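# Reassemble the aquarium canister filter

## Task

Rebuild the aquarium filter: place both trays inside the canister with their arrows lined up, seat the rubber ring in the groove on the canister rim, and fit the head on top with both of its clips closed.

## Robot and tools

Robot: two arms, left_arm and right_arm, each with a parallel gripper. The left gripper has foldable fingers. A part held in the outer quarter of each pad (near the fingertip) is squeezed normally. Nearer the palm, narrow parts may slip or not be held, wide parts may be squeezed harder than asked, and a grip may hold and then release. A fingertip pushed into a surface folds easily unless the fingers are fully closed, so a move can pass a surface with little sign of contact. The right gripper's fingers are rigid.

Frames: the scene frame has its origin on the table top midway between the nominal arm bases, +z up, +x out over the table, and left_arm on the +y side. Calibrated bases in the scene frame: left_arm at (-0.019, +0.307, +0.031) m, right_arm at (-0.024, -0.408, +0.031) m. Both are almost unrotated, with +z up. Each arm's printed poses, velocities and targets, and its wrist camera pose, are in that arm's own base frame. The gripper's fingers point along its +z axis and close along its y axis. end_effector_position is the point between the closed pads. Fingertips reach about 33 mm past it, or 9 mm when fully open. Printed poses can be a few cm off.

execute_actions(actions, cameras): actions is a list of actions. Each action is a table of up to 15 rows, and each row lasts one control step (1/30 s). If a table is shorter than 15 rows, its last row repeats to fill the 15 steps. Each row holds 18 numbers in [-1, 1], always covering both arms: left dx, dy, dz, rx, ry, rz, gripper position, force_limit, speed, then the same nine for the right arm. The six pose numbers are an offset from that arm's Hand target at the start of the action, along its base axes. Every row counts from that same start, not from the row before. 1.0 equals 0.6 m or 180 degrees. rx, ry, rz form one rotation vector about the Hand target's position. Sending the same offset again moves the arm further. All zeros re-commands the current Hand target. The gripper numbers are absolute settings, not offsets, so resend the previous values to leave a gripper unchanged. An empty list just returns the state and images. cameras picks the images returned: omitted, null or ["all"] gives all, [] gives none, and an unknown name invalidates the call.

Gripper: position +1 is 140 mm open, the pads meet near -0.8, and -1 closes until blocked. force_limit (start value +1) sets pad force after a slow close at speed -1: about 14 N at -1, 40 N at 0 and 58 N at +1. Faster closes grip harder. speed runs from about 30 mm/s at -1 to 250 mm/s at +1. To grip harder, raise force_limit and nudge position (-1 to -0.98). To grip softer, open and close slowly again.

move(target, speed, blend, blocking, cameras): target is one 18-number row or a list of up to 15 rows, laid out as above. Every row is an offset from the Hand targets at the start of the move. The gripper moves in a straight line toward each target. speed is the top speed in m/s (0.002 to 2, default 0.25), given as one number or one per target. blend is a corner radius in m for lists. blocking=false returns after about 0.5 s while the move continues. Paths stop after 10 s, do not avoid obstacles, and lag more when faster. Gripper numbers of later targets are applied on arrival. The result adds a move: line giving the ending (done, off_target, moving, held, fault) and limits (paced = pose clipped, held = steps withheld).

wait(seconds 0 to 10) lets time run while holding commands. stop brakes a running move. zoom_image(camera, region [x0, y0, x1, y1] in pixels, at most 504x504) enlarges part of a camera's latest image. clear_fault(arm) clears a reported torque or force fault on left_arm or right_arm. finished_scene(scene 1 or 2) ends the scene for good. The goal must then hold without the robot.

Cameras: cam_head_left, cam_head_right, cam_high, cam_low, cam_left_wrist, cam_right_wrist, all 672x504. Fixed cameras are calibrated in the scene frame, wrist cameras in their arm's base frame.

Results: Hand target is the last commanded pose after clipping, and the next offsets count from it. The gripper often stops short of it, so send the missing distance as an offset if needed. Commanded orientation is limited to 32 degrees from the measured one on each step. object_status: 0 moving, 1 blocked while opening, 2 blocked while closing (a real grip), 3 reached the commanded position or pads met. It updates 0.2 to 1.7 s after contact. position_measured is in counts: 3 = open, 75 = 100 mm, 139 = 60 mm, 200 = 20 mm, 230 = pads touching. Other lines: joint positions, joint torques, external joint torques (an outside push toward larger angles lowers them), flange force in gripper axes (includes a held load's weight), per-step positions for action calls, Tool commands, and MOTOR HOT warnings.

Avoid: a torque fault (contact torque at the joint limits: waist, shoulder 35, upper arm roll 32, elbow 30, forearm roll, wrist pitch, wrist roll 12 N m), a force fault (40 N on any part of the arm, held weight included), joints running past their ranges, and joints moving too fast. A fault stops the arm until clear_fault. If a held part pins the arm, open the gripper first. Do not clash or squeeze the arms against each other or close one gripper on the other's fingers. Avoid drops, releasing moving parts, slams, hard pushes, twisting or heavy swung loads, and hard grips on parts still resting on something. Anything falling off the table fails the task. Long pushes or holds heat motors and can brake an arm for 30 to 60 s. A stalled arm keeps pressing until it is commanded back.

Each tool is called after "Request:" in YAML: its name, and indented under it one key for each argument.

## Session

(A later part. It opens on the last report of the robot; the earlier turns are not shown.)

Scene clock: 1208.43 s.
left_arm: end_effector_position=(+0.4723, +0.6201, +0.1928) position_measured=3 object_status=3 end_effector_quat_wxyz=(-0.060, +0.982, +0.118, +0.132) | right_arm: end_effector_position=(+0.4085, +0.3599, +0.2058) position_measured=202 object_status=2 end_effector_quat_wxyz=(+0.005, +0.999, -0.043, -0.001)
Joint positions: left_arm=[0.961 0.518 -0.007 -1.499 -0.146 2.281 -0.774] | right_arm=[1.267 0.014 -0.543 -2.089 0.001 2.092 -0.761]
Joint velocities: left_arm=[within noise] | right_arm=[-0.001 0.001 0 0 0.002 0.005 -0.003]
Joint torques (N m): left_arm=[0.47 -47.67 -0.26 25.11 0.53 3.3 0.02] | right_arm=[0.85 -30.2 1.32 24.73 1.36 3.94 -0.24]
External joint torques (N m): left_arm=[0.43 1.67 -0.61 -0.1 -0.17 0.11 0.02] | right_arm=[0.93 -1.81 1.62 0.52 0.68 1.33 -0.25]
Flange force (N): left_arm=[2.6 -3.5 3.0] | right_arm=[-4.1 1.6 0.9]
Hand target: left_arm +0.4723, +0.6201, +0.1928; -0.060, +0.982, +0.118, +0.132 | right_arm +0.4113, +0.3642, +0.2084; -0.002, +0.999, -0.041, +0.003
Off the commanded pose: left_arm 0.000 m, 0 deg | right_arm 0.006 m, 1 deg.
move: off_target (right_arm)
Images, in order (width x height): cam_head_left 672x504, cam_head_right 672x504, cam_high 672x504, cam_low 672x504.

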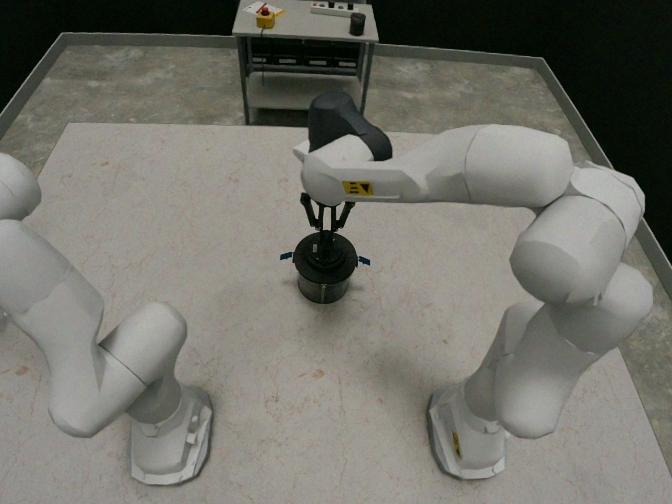

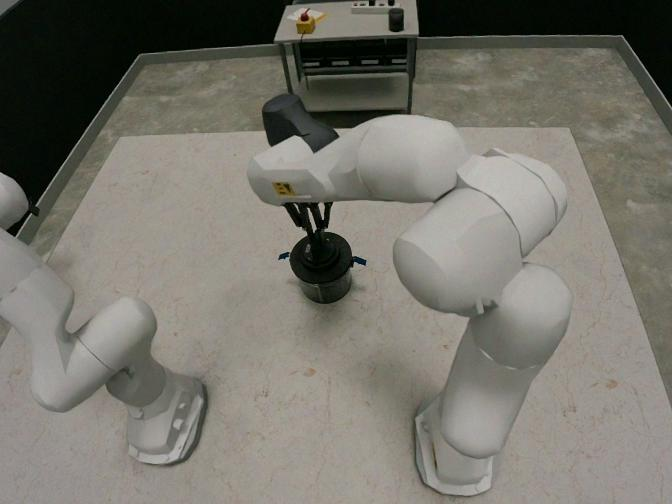

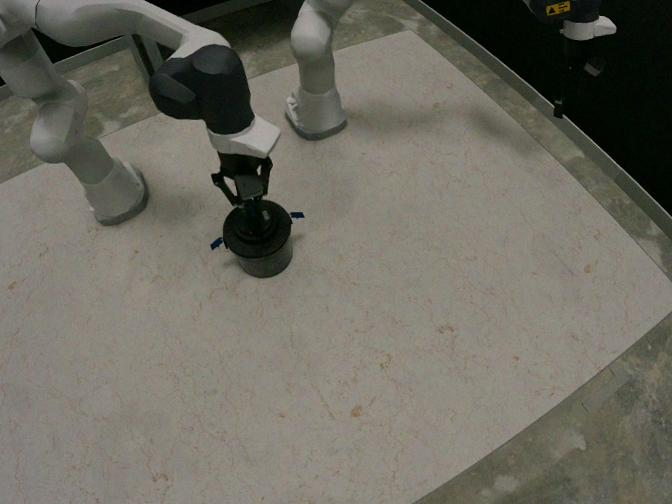

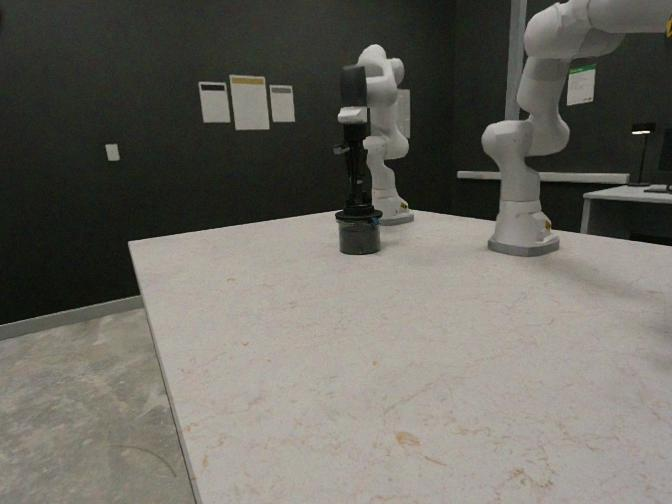

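Request:
move:
  target: [0,0,0,0,0,0,1,1,1,-0.003,-0.005,-0.02,0,0,0,-1,0,-1]
  speed: 0.015
  cameras: ["cam_low","cam_head_left","cam_high","cam_head_right","cam_right_wrist"]

Request:
zoom_image:
  camera: "cam_low"
  region: [325, 190, 395, 260]

Request:
zoom_image:
  camera: "cam_head_right"
  region: [270, 220, 380, 310]

Scene clock: 1216.20 s.
left_arm: end_effector_position=(+0.4723, +0.6201, +0.1928) position_measured=3 object_status=3 end_effector_quat_wxyz=(-0.060, +0.982, +0.118, +0.132) | right_arm: end_effector_position=(+0.4101, +0.3611, +0.2050) position_measured=202 object_status=2 end_effector_quat_wxyz=(-0.004, +0.999, -0.043, +0.004)
Joint positions: left_arm=[0.961 0.518 -0.007 -1.499 -0.146 2.281 -0.774] | right_arm=[1.265 0.001 -0.543 -2.109 0.002 2.122 -0.765]
Joint velocities: left_arm=[within noise] | right_arm=[-0.001 0.002 0 0 0.001 0.004 0]
Joint torques (N m): left_arm=[0.53 -47.66 -0.2 25.16 0.52 3.3 0.05] | right_arm=[0.86 -21.79 1.5 18.16 1.35 4.24 -0.17]
External joint torques (N m): left_arm=[0.51 1.52 -0.53 0.03 -0.16 0.13 0.05] | right_arm=[0.83 6.33 1.49 -6.16 0.66 1.55 -0.17]
Flange force (N): left_arm=[2.7 -3.7 2.8] | right_arm=[-1.7 -0.8 20.6]
Hand target: left_arm +0.4723, +0.6201, +0.1928; -0.060, +0.982, +0.118, +0.132 | right_arm +0.4095, +0.3612, +0.1964; -0.002, +0.999, -0.041, +0.003
Off the commanded pose: left_arm 0.000 m, 0 deg | right_arm 0.009 m, 0 deg.
move: off_target (right_arm)
cam_right_wrist: T_world_to_cam=[[-0.0787284, -0.996609, -0.0239383, 0.405313], [-0.949818, 0.0676968, 0.30539, 0.313499], [-0.302734, 0.0467799, -0.951927, 0.443633], [0, 0, 0, 1]] pos_world=[0.463979, 0.361963, 0.33627]
Images, in order (width x height): cam_head_left 672x504, cam_head_right 672x504, cam_high 672x504, cam_low 672x504, cam_right_wrist 672x504.

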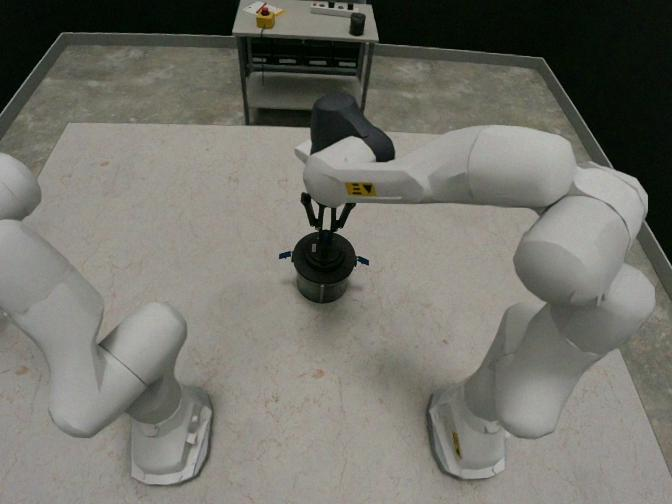

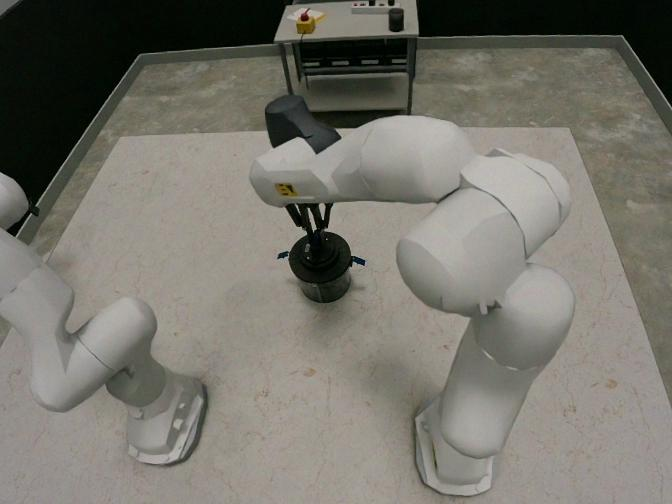

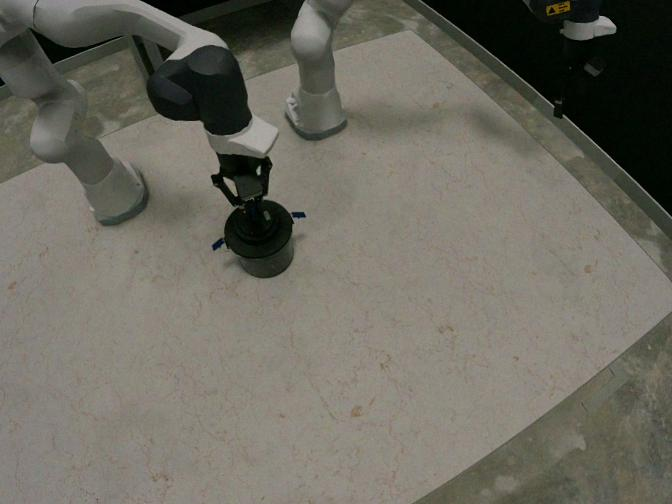

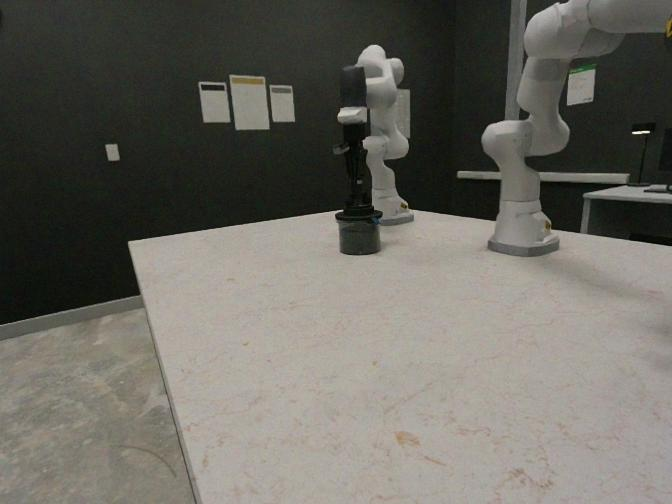

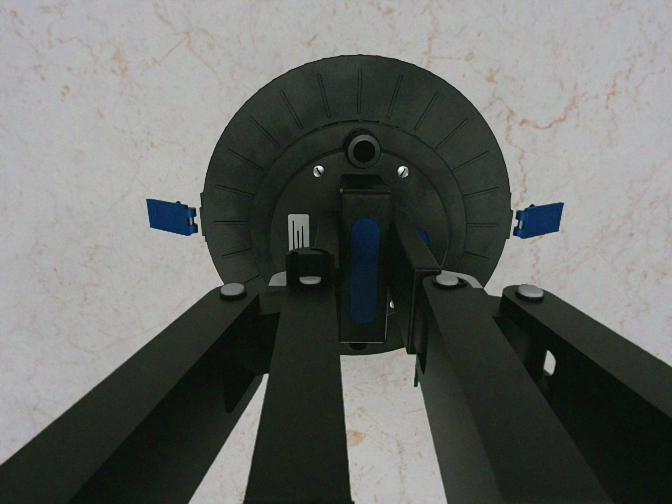

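Scaled by 7.200 from the camera's image (finer frame: 960x720).

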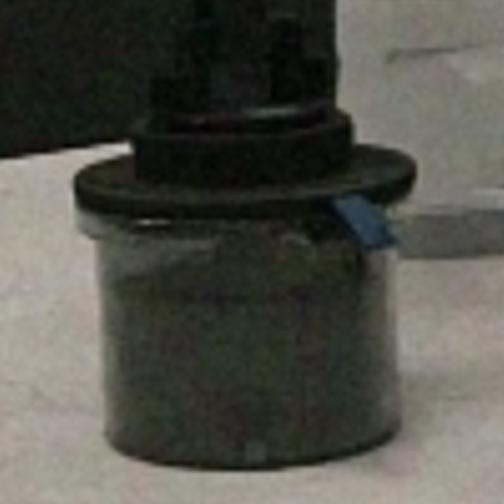

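Scaled by 4.582 from the camera's image (finer frame: 960x720).

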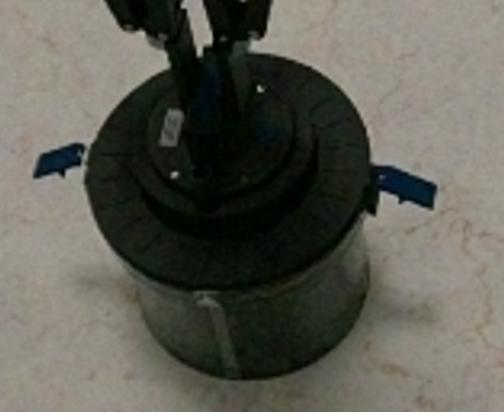

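Request:
move:
  target:
    - [0,0,0,0,0,0,1,1,1,0.001,0,0.0145,0,0,0,-1,0,-1]
    - [0,0,0,0,0,0,1,1,1,0.001,0,0.0145,0,0,0,-0.2,0,-1]
  speed: 0.03
  cameras: ["cam_right_wrist"]

Request:
move:
  target:
    - [0,0,0,0,0,0,1,1,1,0,0,0.15,0,0,0,-0.2,0,-1]
    - [0,0,0,0,0,0,1,1,1,-0.09,-0.23,0.15,0,0,0.02,-0.8,0,-1]
  speed: [0.08,0.2]

Request:
zoom_image:
  camera: "cam_right_wrist"
  region: [100, 0, 500, 300]

Request:
zoom_image:
  camera: "cam_low"
  region: [325, 190, 395, 260]

Request:
zoom_image:
  camera: "cam_high"
  region: [200, 180, 310, 280]

Request:
zoom_image:
  camera: "cam_head_left"
  region: [270, 220, 380, 310]

Scene clock: 1248.63 s.
left_arm: end_effector_position=(+0.4723, +0.6201, +0.1928) position_measured=3 object_status=3 end_effector_quat_wxyz=(-0.060, +0.982, +0.118, +0.132) | right_arm: end_effector_position=(+0.4105, +0.3614, +0.2056) position_measured=154 object_status=0 end_effector_quat_wxyz=(-0.003, +0.999, -0.043, +0.004)
Joint positions: left_arm=[0.961 0.518 -0.007 -1.499 -0.146 2.281 -0.774] | right_arm=[1.265 0.004 -0.543 -2.104 0.002 2.117 -0.765]
Joint torques (N m): left_arm=[0.5 -47.66 -0.18 25.12 0.55 3.31 0.02] | right_arm=[0.38 -28.8 0.65 24.07 0.63 2.54 -0.04]
External joint torques (N m): left_arm=[0.16 1.69 -0.75 -0.1 -0.14 0.12 0.02] | right_arm=[0.2 -0.64 0.54 -0.27 -0.06 -0.15 -0.04]
Flange force (N): left_arm=[2.9 -3.2 3.1] | right_arm=[-2.7 1.9 -0.8]
Hand target: left_arm +0.4723, +0.6201, +0.1928; -0.060, +0.982, +0.118, +0.132 | right_arm +0.4101, +0.3612, +0.2051; -0.002, +0.999, -0.041, +0.003
Off the commanded pose: left_arm 0.000 m, 0 deg | right_arm 0.001 m, 0 deg.
move: done
cam_right_wrist: T_world_to_cam=[[-0.0783155, -0.996692, -0.0217246, 0.405145], [-0.949698, 0.0679597, 0.305703, 0.31339], [-0.303215, 0.0445731, -0.951879, 0.445308], [0, 0, 0, 1]] pos_world=[0.464379, 0.362658, 0.336877]

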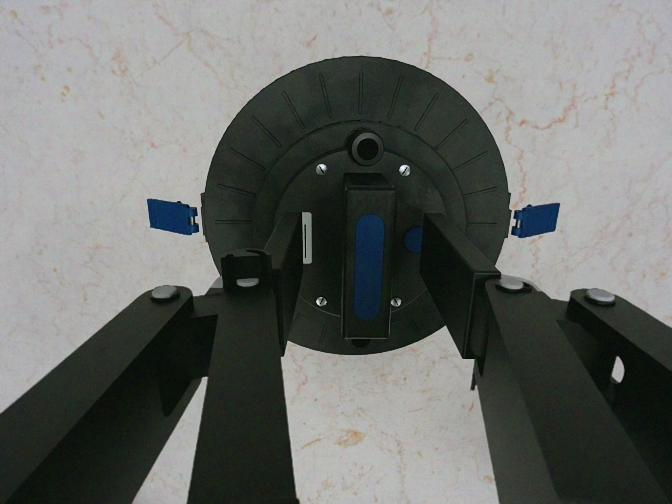

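Scene clock: 1253.00 s.
left_arm: end_effector_position=(+0.4723, +0.6201, +0.1928) position_measured=3 object_status=3 end_effector_quat_wxyz=(-0.060, +0.982, +0.118, +0.132) | right_arm: end_effector_position=(+0.3571, +0.2240, +0.2951) position_measured=229 object_status=0 end_effector_quat_wxyz=(-0.004, +1.000, -0.015, +0.003)
Joint positions: left_arm=[0.961 0.518 -0.007 -1.499 -0.146 2.281 -0.774] | right_arm=[1.168 -0.515 -0.515 -2.321 -0.254 1.864 -0.759]
Joint torques (N m): left_arm=[0.48 -47.72 -0.18 25.15 0.55 3.3 0.09] | right_arm=[0.55 -13.49 7.56 23.59 0.39 2.38 -0.25]
External joint torques (N m): left_arm=[0.36 1.61 -0.6 -0.07 -0.15 0.11 0.09] | right_arm=[0.52 -1.69 0.71 -0.7 -0.39 -0.31 -0.25]
Flange force (N): left_arm=[2.6 -3.5 2.9] | right_arm=[-6.8 4.7 -0.2]
Hand target: left_arm +0.4723, +0.6201, +0.1928; -0.060, +0.982, +0.118, +0.132 | right_arm +0.3561, +0.2232, +0.2951; -0.002, +1.000, -0.010, +0.003
Off the commanded pose: left_arm 0.000 m, 0 deg | right_arm 0.001 m, 1 deg.
move: done
cam_right_wrist: T_world_to_cam=[[-0.022456, -0.999474, -0.0233765, 0.247124], [-0.951643, 0.0142039, 0.306876, 0.257053], [-0.306383, 0.0291373, -0.951462, 0.52485], [0, 0, 0, 1]] pos_world=[0.410978, 0.228051, 0.426269]

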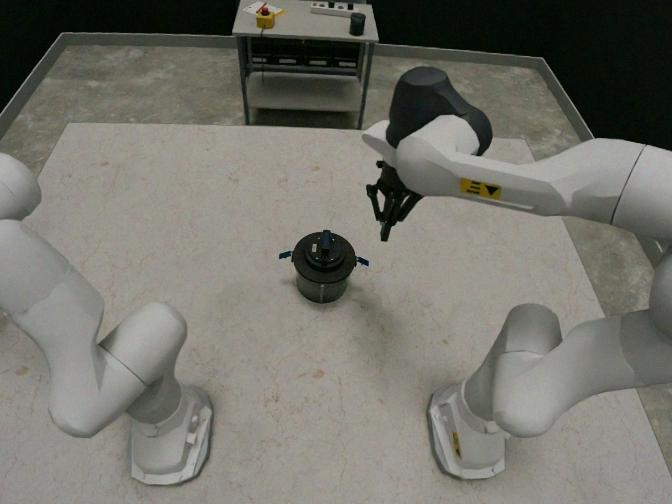

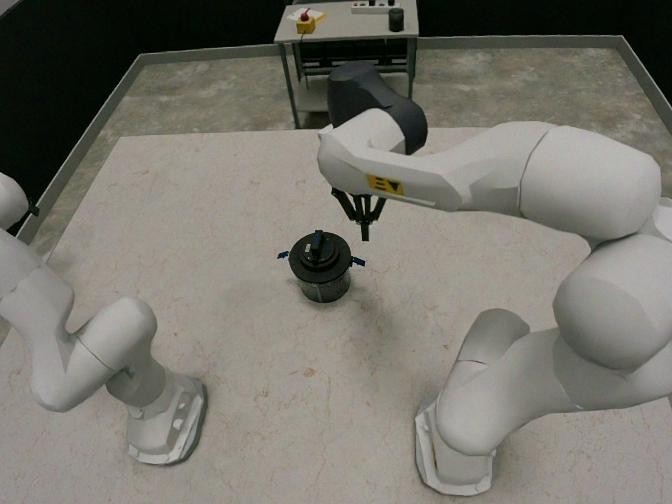

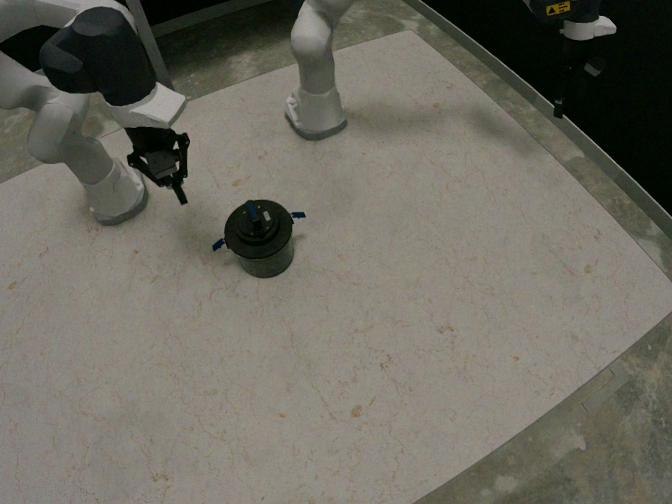

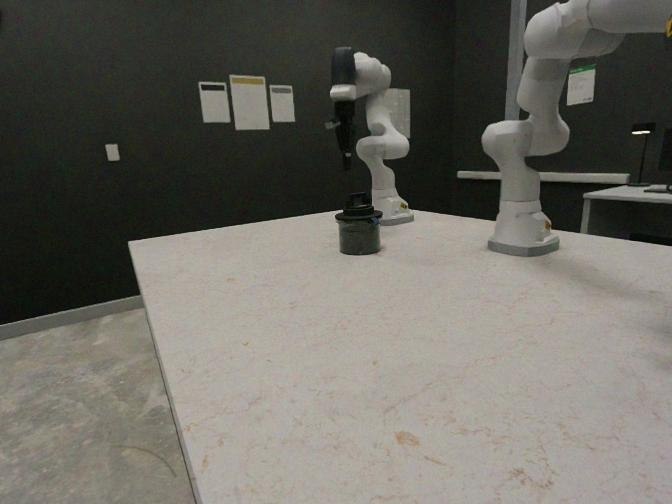

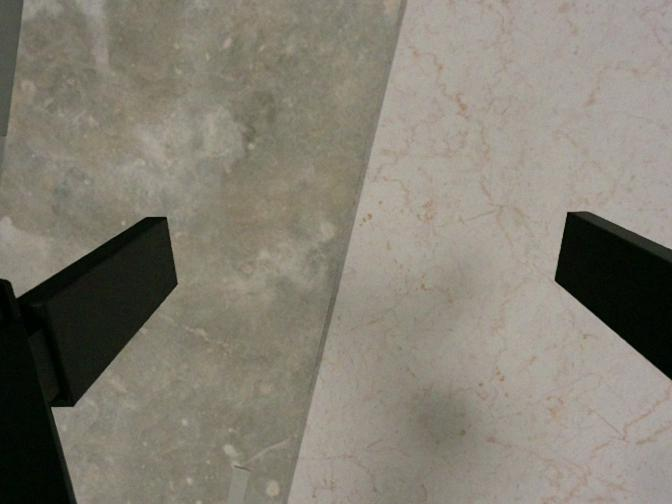

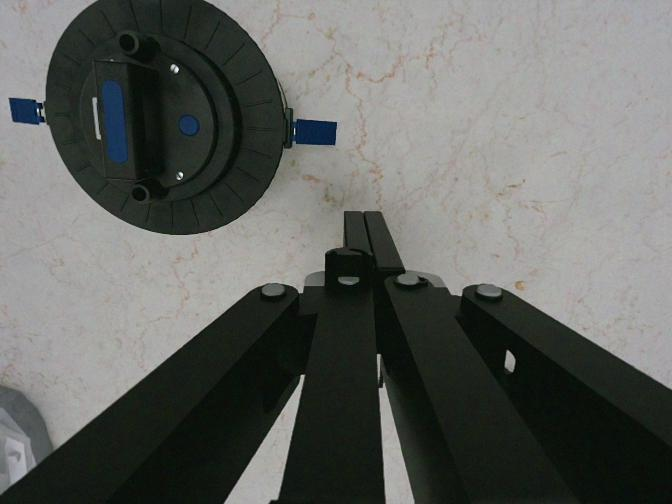

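Scaled by 1.260 from the camera's image (finer frame: 960x720).

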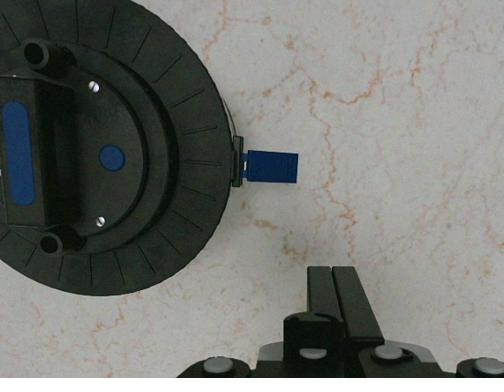

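Scaled by 7.200 from the camera's image (finer frame: 960x720).

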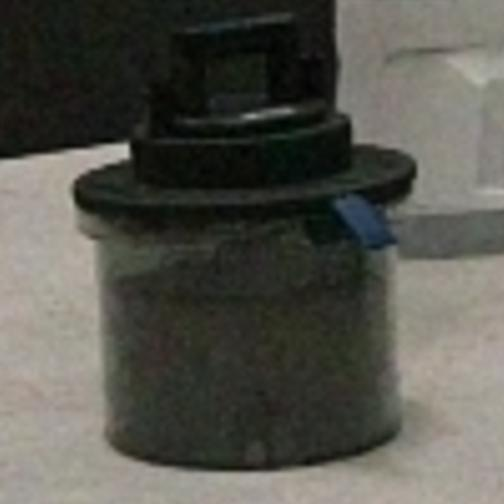

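Scaled by 4.582 from the camera's image (finer frame: 960x720).

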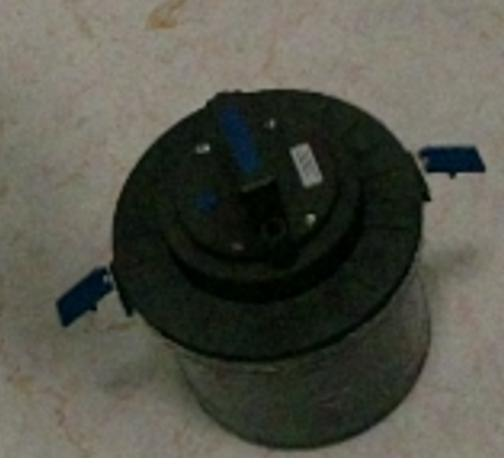

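Scaled by 4.582 from the camera's image (finer frame: 960x720).

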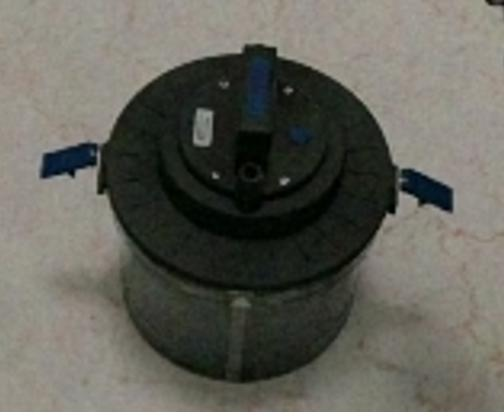

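Request:
move:
  target:
    - [0,0,0,0,0,0,1,1,1,0.068,0.0363,-0.175,0,0,-0.022,-1,-0.5,-1]
    - [0,0,0,0,0,0,1,1,1,0.068,0.0363,-0.2252,0,0,-0.022,-1,-0.5,-1]
  speed: [0.15,0.05]

Request:
zoom_image:
  camera: "cam_head_left"
  region: [300, 200, 400, 310]

Request:
zoom_image:
  camera: "cam_head_right"
  region: [300, 200, 400, 310]

Request:
zoom_image:
  camera: "cam_high"
  region: [180, 180, 290, 290]

Scene clock: 1271.50 s.
left_arm: end_effector_position=(+0.4723, +0.6201, +0.1928) position_measured=3 object_status=3 end_effector_quat_wxyz=(-0.060, +0.982, +0.118, +0.132) | right_arm: end_effector_position=(+0.3967, +0.2443, +0.1608) position_measured=230 object_status=3 end_effector_quat_wxyz=(-0.001, +0.999, -0.047, +0.003)
Joint positions: left_arm=[0.961 0.518 -0.007 -1.499 -0.146 2.281 -0.774] | right_arm=[1.223 -0.219 -0.66 -2.428 -0.176 2.253 -0.791]
Joint velocities: left_arm=[within noise] | right_arm=[0 0 0.001 -0.002 0 0.004 -0.004]
Joint torques (N m): left_arm=[0.47 -47.69 -0.22 25.11 0.55 3.31 0.04] | right_arm=[0.74 -18.67 3.92 21.98 0.91 2.77 -0.26]
External joint torques (N m): left_arm=[0.35 1.63 -0.64 -0.1 -0.14 0.12 0.04] | right_arm=[0.82 -0.28 0.34 -0.92 0.29 0.11 -0.26]
Flange force (N): left_arm=[2.6 -3.3 3.0] | right_arm=[-2.2 0.7 1.4]
Hand target: left_arm +0.4723, +0.6201, +0.1928; -0.060, +0.982, +0.118, +0.132 | right_arm +0.3969, +0.2450, +0.1599; -0.002, +0.999, -0.045, +0.003
Off the commanded pose: left_arm 0.000 m, 0 deg | right_arm 0.001 m, 0 deg.
move: done
cam_right_wrist: T_world_to_cam=[[-0.0872259, -0.996048, -0.0167459, 0.288867], [-0.94871, 0.0779292, 0.306393, 0.319018], [-0.303877, 0.0426124, -0.951758, 0.40441], [0, 0, 0, 1]] pos_world=[0.450744, 0.245632, 0.291993]

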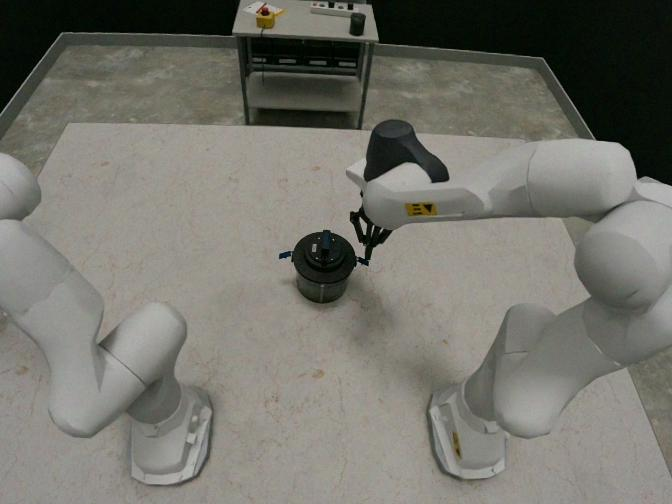

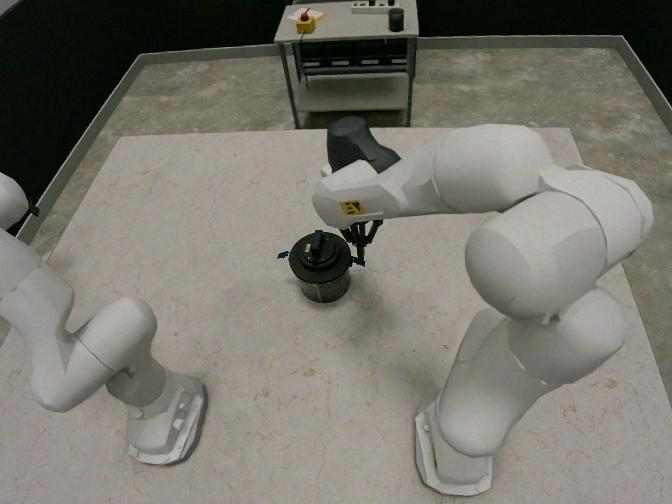

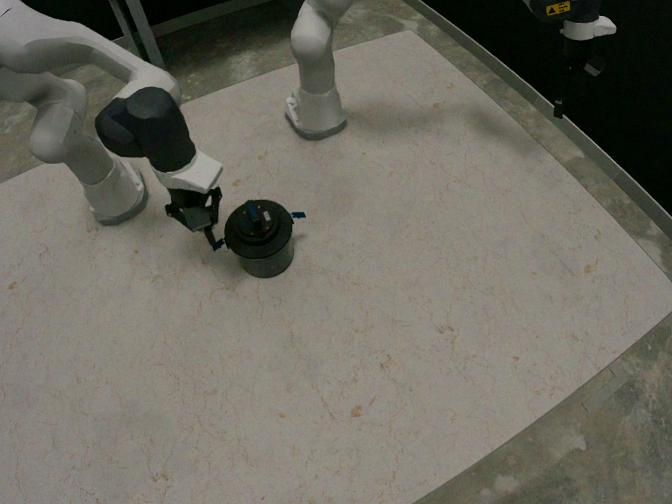

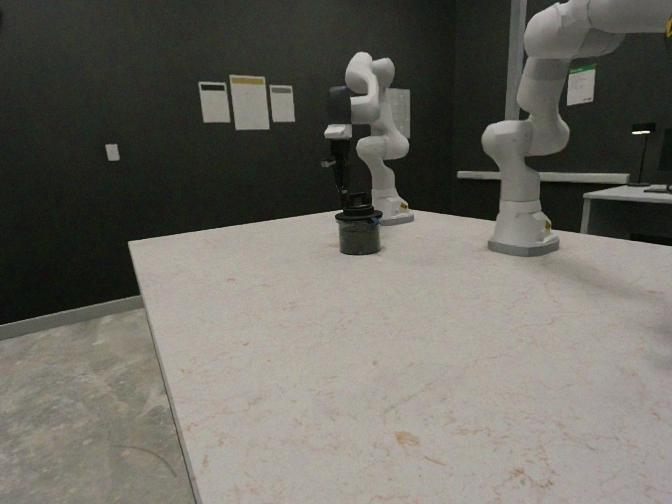

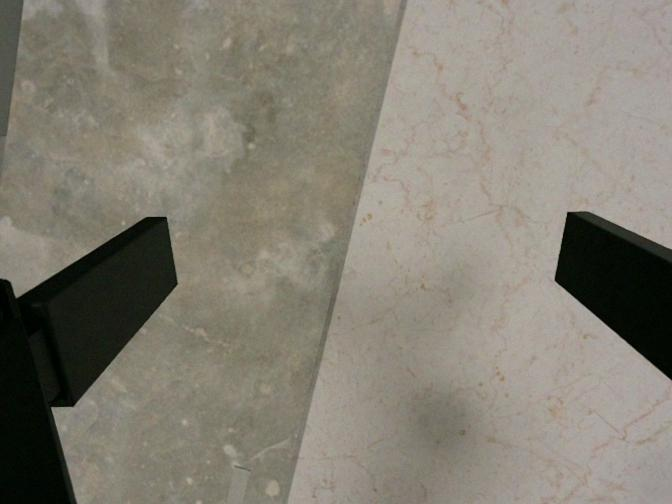

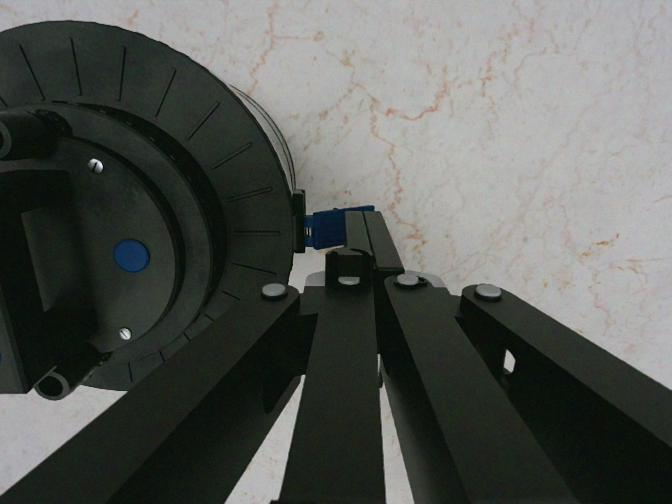

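Scaled by 4.582 from the camera's image (finer frame: 960x720).

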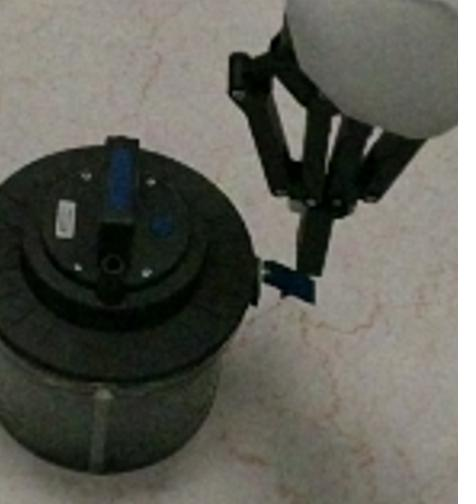

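Scaled by 4.582 from the camera's image (finer frame: 960x720).

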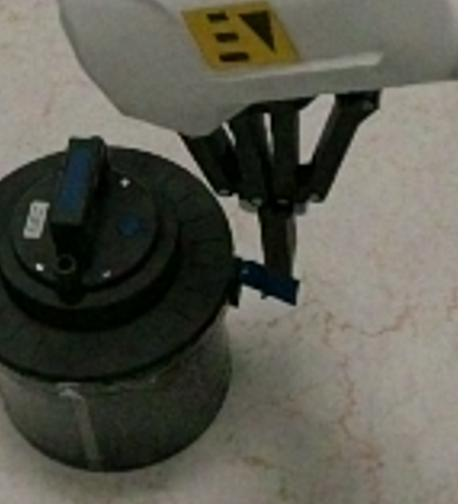

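Scaled by 4.582 from the camera's image (finer frame: 960x720).

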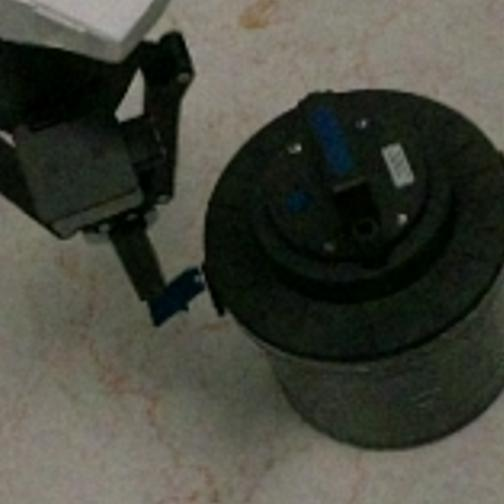

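Request:
move:
  target:
    - [0,0,0,0,0,0,1,1,1,0,0.001,-0.028,0,0,0,-1,-0.5,-1]
    - [0,0,0,0,0,0,1,1,1,0,0.009,-0.042,0,0,0,-1,-0.5,-1]
  speed: 0.02

Request:
zoom_image:
  camera: "cam_head_left"
  region: [300, 200, 400, 310]

Request:
zoom_image:
  camera: "cam_high"
  region: [180, 180, 290, 290]

Request:
zoom_image:
  camera: "cam_right_wrist"
  region: [250, 150, 450, 300]

Scene clock: 1286.53 s.
left_arm: end_effector_position=(+0.4723, +0.6201, +0.1928) position_measured=3 object_status=3 end_effector_quat_wxyz=(-0.060, +0.982, +0.118, +0.132) | right_arm: end_effector_position=(+0.3962, +0.2490, +0.1352) position_measured=230 object_status=3 end_effector_quat_wxyz=(+0.000, +0.999, -0.047, +0.002)
Joint positions: left_arm=[0.961 0.518 -0.007 -1.499 -0.146 2.281 -0.774] | right_arm=[1.239 -0.158 -0.674 -2.449 -0.139 2.324 -0.811]
Joint velocities: left_arm=[within noise] | right_arm=[-0.002 0.002 0 -0.001 0.003 0.002 -0.006]
Joint torques (N m): left_arm=[0.48 -47.68 -0.23 25.16 0.55 3.32 0.02] | right_arm=[0.96 -19.47 3.22 21.34 0.97 3.11 -0.17]
External joint torques (N m): left_arm=[0.58 1.69 -0.47 -0.08 -0.14 0.13 0.02] | right_arm=[0.98 0.16 0.55 -0.97 0.38 0.44 -0.17]
Flange force (N): left_arm=[2.6 -3.7 3.0] | right_arm=[-1.4 -0.7 3.3]
Hand target: left_arm +0.4723, +0.6201, +0.1928; -0.060, +0.982, +0.118, +0.132 | right_arm +0.3969, +0.2504, +0.1347; -0.002, +0.999, -0.045, +0.003
Off the commanded pose: left_arm 0.000 m, 0 deg | right_arm 0.002 m, 0 deg.
move: done
cam_right_wrist: T_world_to_cam=[[-0.0872124, -0.996078, -0.0149029, 0.292806], [-0.948095, 0.0784005, 0.308169, 0.325448], [-0.305793, 0.0410056, -0.951215, 0.380803], [0, 0, 0, 1]] pos_world=[0.450539, 0.250527, 0.266296]

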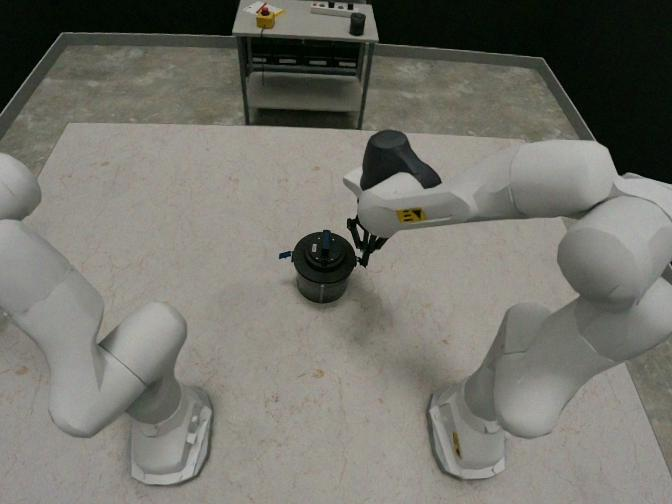

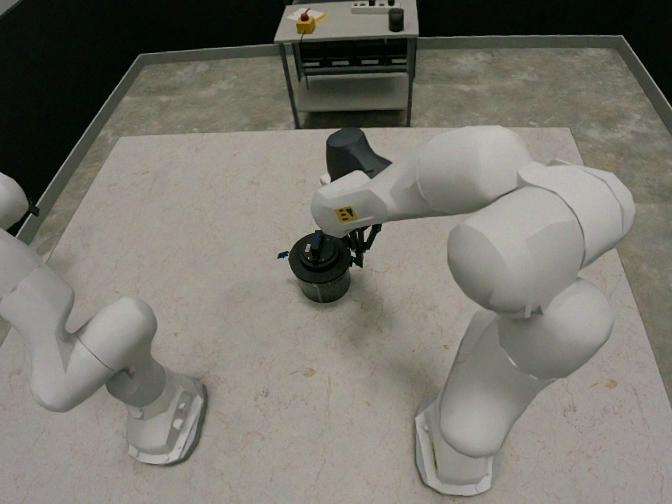

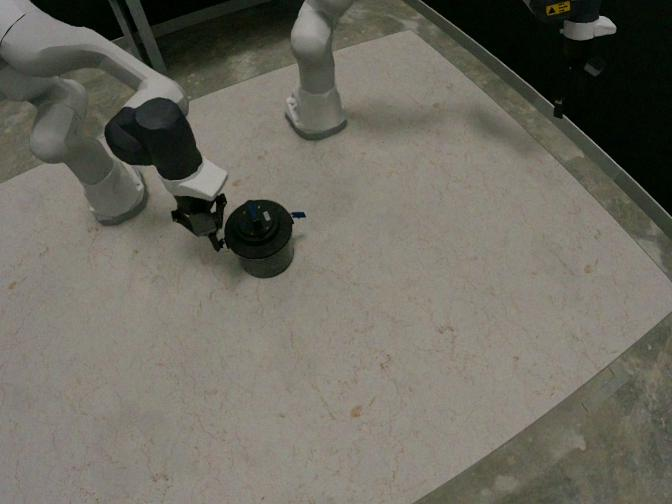

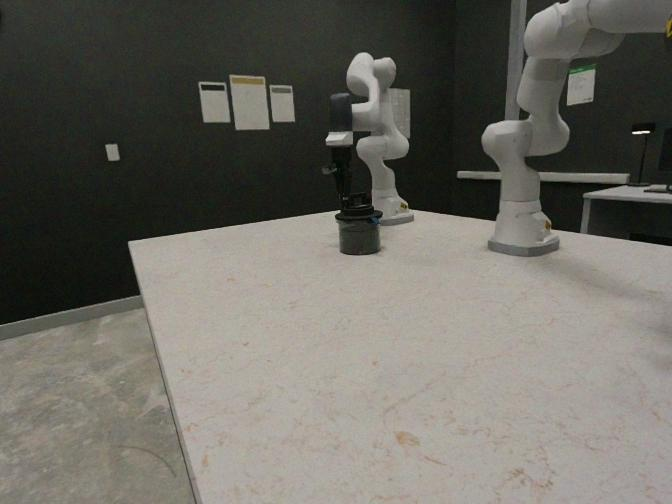

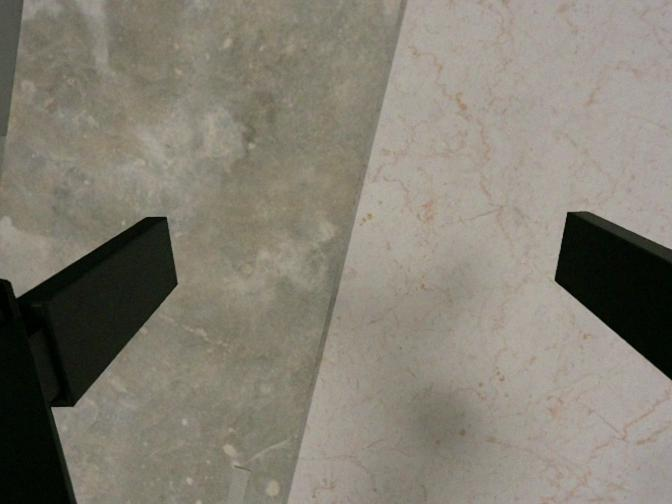

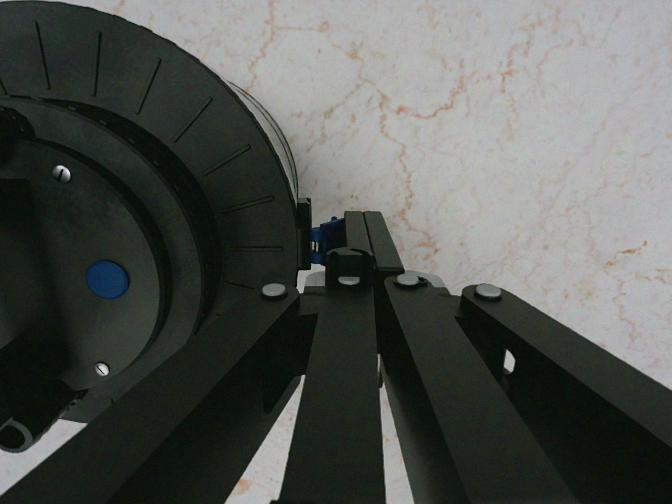

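Scaled by 4.582 from the camera's image (finer frame: 960x720).

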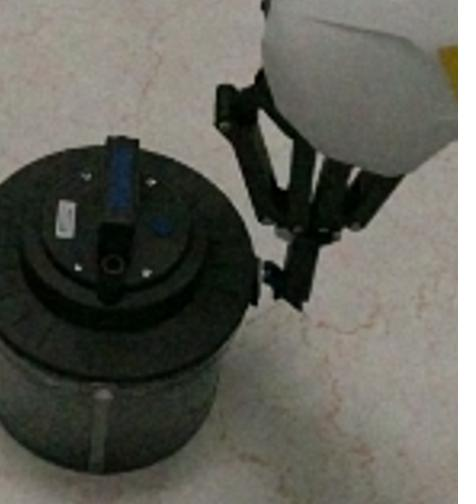

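Scaled by 4.582 from the camera's image (finer frame: 960x720).

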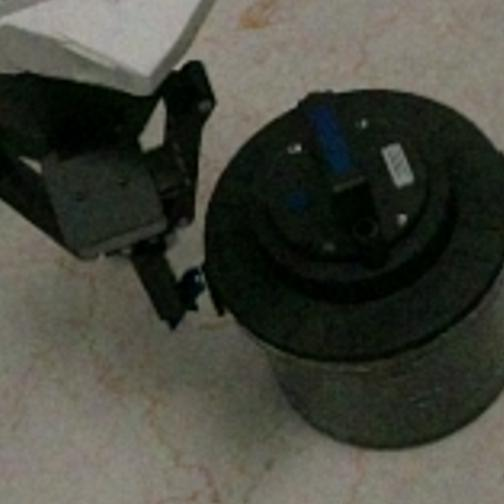

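Scaled by 2.520 from the camera's image (finer frame: 960x720).

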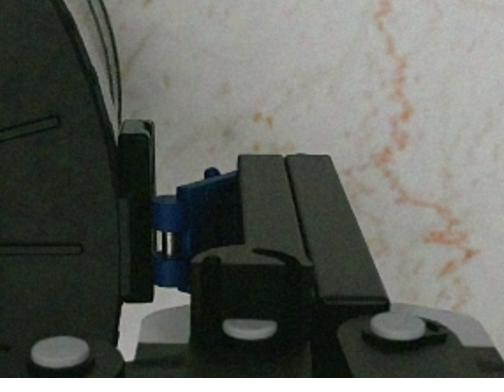

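Request:
move:
  target:
    - [0,0,0,0,0,0,1,1,1,0,0.0127,-0.01,0,0,0,-1,-0.5,-1]
    - [0,0,0,0,0,0,1,1,1,0,0.0227,-0.0162,0,0,0,-1,-0.5,-1]
  speed: 0.02
  cameras: ["cam_right_wrist","cam_low","cam_head_left","cam_high"]

Request:
zoom_image:
  camera: "cam_head_left"
  region: [300, 200, 400, 310]

Request:
zoom_image:
  camera: "cam_right_wrist"
  region: [250, 150, 450, 300]

Scene clock: 1295.97 s.
left_arm: end_effector_position=(+0.4723, +0.6201, +0.1928) position_measured=3 object_status=3 end_effector_quat_wxyz=(-0.060, +0.982, +0.118, +0.132) | right_arm: end_effector_position=(+0.3964, +0.2592, +0.1250) position_measured=230 object_status=3 end_effector_quat_wxyz=(+0.001, +0.999, -0.049, +0.001)
Joint positions: left_arm=[0.961 0.518 -0.007 -1.499 -0.146 2.281 -0.774] | right_arm=[1.257 -0.111 -0.675 -2.437 -0.102 2.347 -0.817]
Joint velocities: left_arm=[within noise] | right_arm=[-0.001 0.001 -0.001 0 0.001 0.003 -0.003]
Joint torques (N m): left_arm=[0.52 -47.7 -0.22 25.17 0.54 3.32 0.06] | right_arm=[2.72 -20.3 4.23 21.73 1.53 3.57 -0.19]
External joint torques (N m): left_arm=[0.36 1.54 -0.66 -0.01 -0.15 0.13 0.06] | right_arm=[2.73 0.55 2.33 -0.42 0.96 0.9 -0.19]
Flange force (N): left_arm=[2.7 -3.5 2.8] | right_arm=[-0.1 -6.7 5.7]
Hand target: left_arm +0.4723, +0.6201, +0.1928; -0.060, +0.982, +0.118, +0.132 | right_arm +0.3969, +0.2640, +0.1250; -0.002, +0.999, -0.045, +0.003
Off the commanded pose: left_arm 0.000 m, 0 deg | right_arm 0.005 m, 1 deg.
move: off_target (right_arm)
cam_right_wrist: T_world_to_cam=[[-0.0906447, -0.995812, -0.011883, 0.303864], [-0.946838, 0.0824761, 0.310959, 0.326128], [-0.308677, 0.0394381, -0.950349, 0.372183], [0, 0, 0, 1]] pos_world=[0.451218, 0.261015, 0.255902]
Images, in order (width x height): cam_head_left 672x504, cam_high 672x504, cam_low 672x504, cam_right_wrist 672x504.

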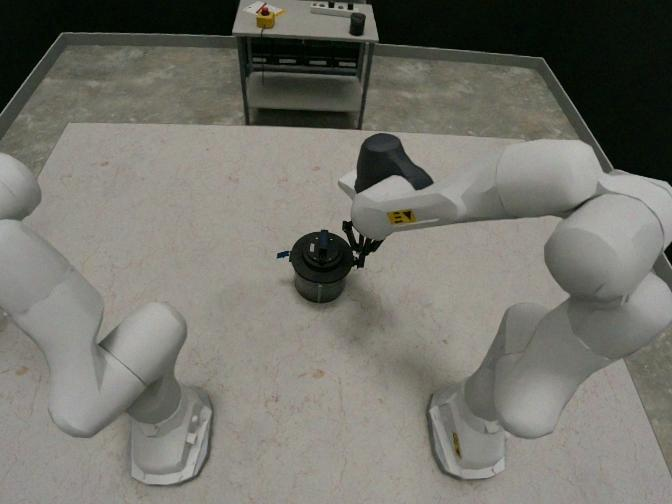

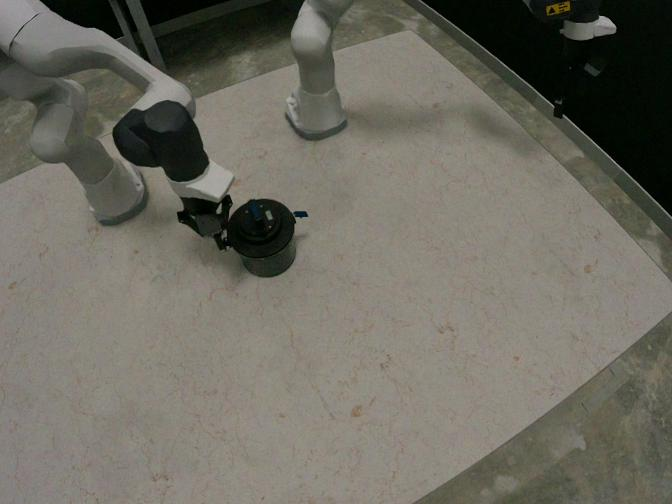

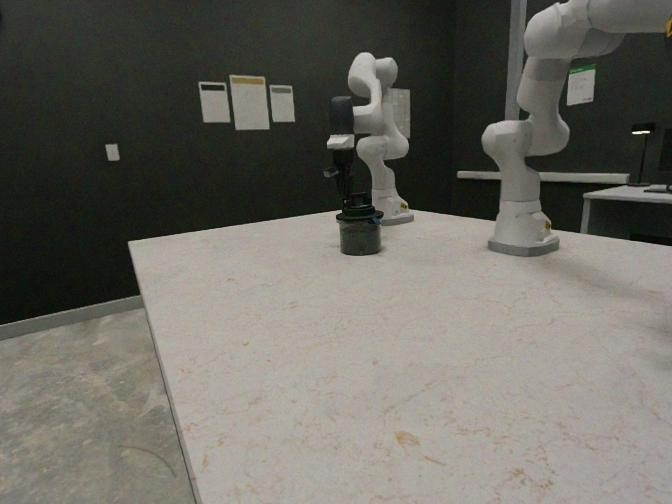

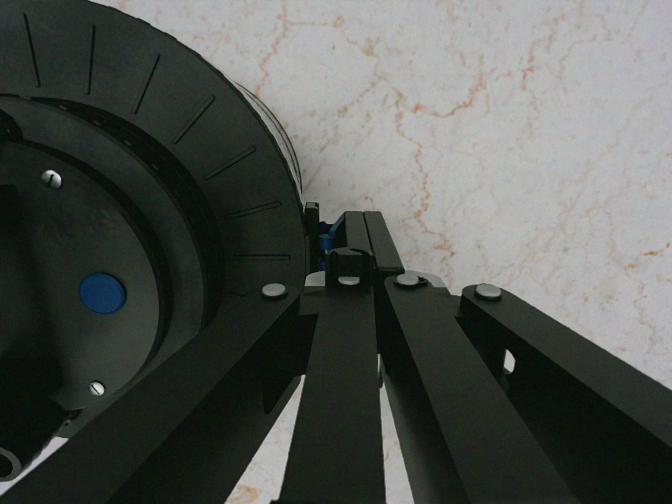

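Scaled by 4.582 from the camera's image (finer frame: 960x720).

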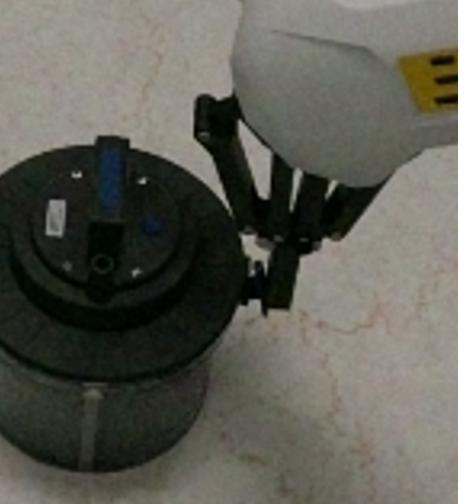

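Scaled by 2.520 from the camera's image (finer frame: 960x720).

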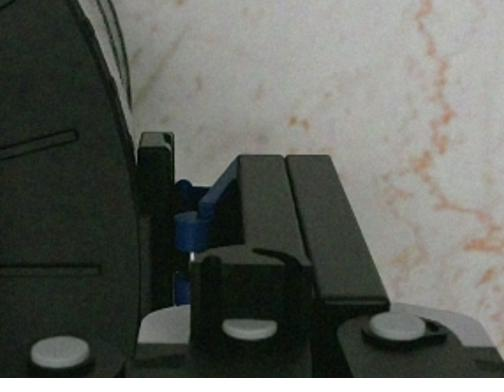

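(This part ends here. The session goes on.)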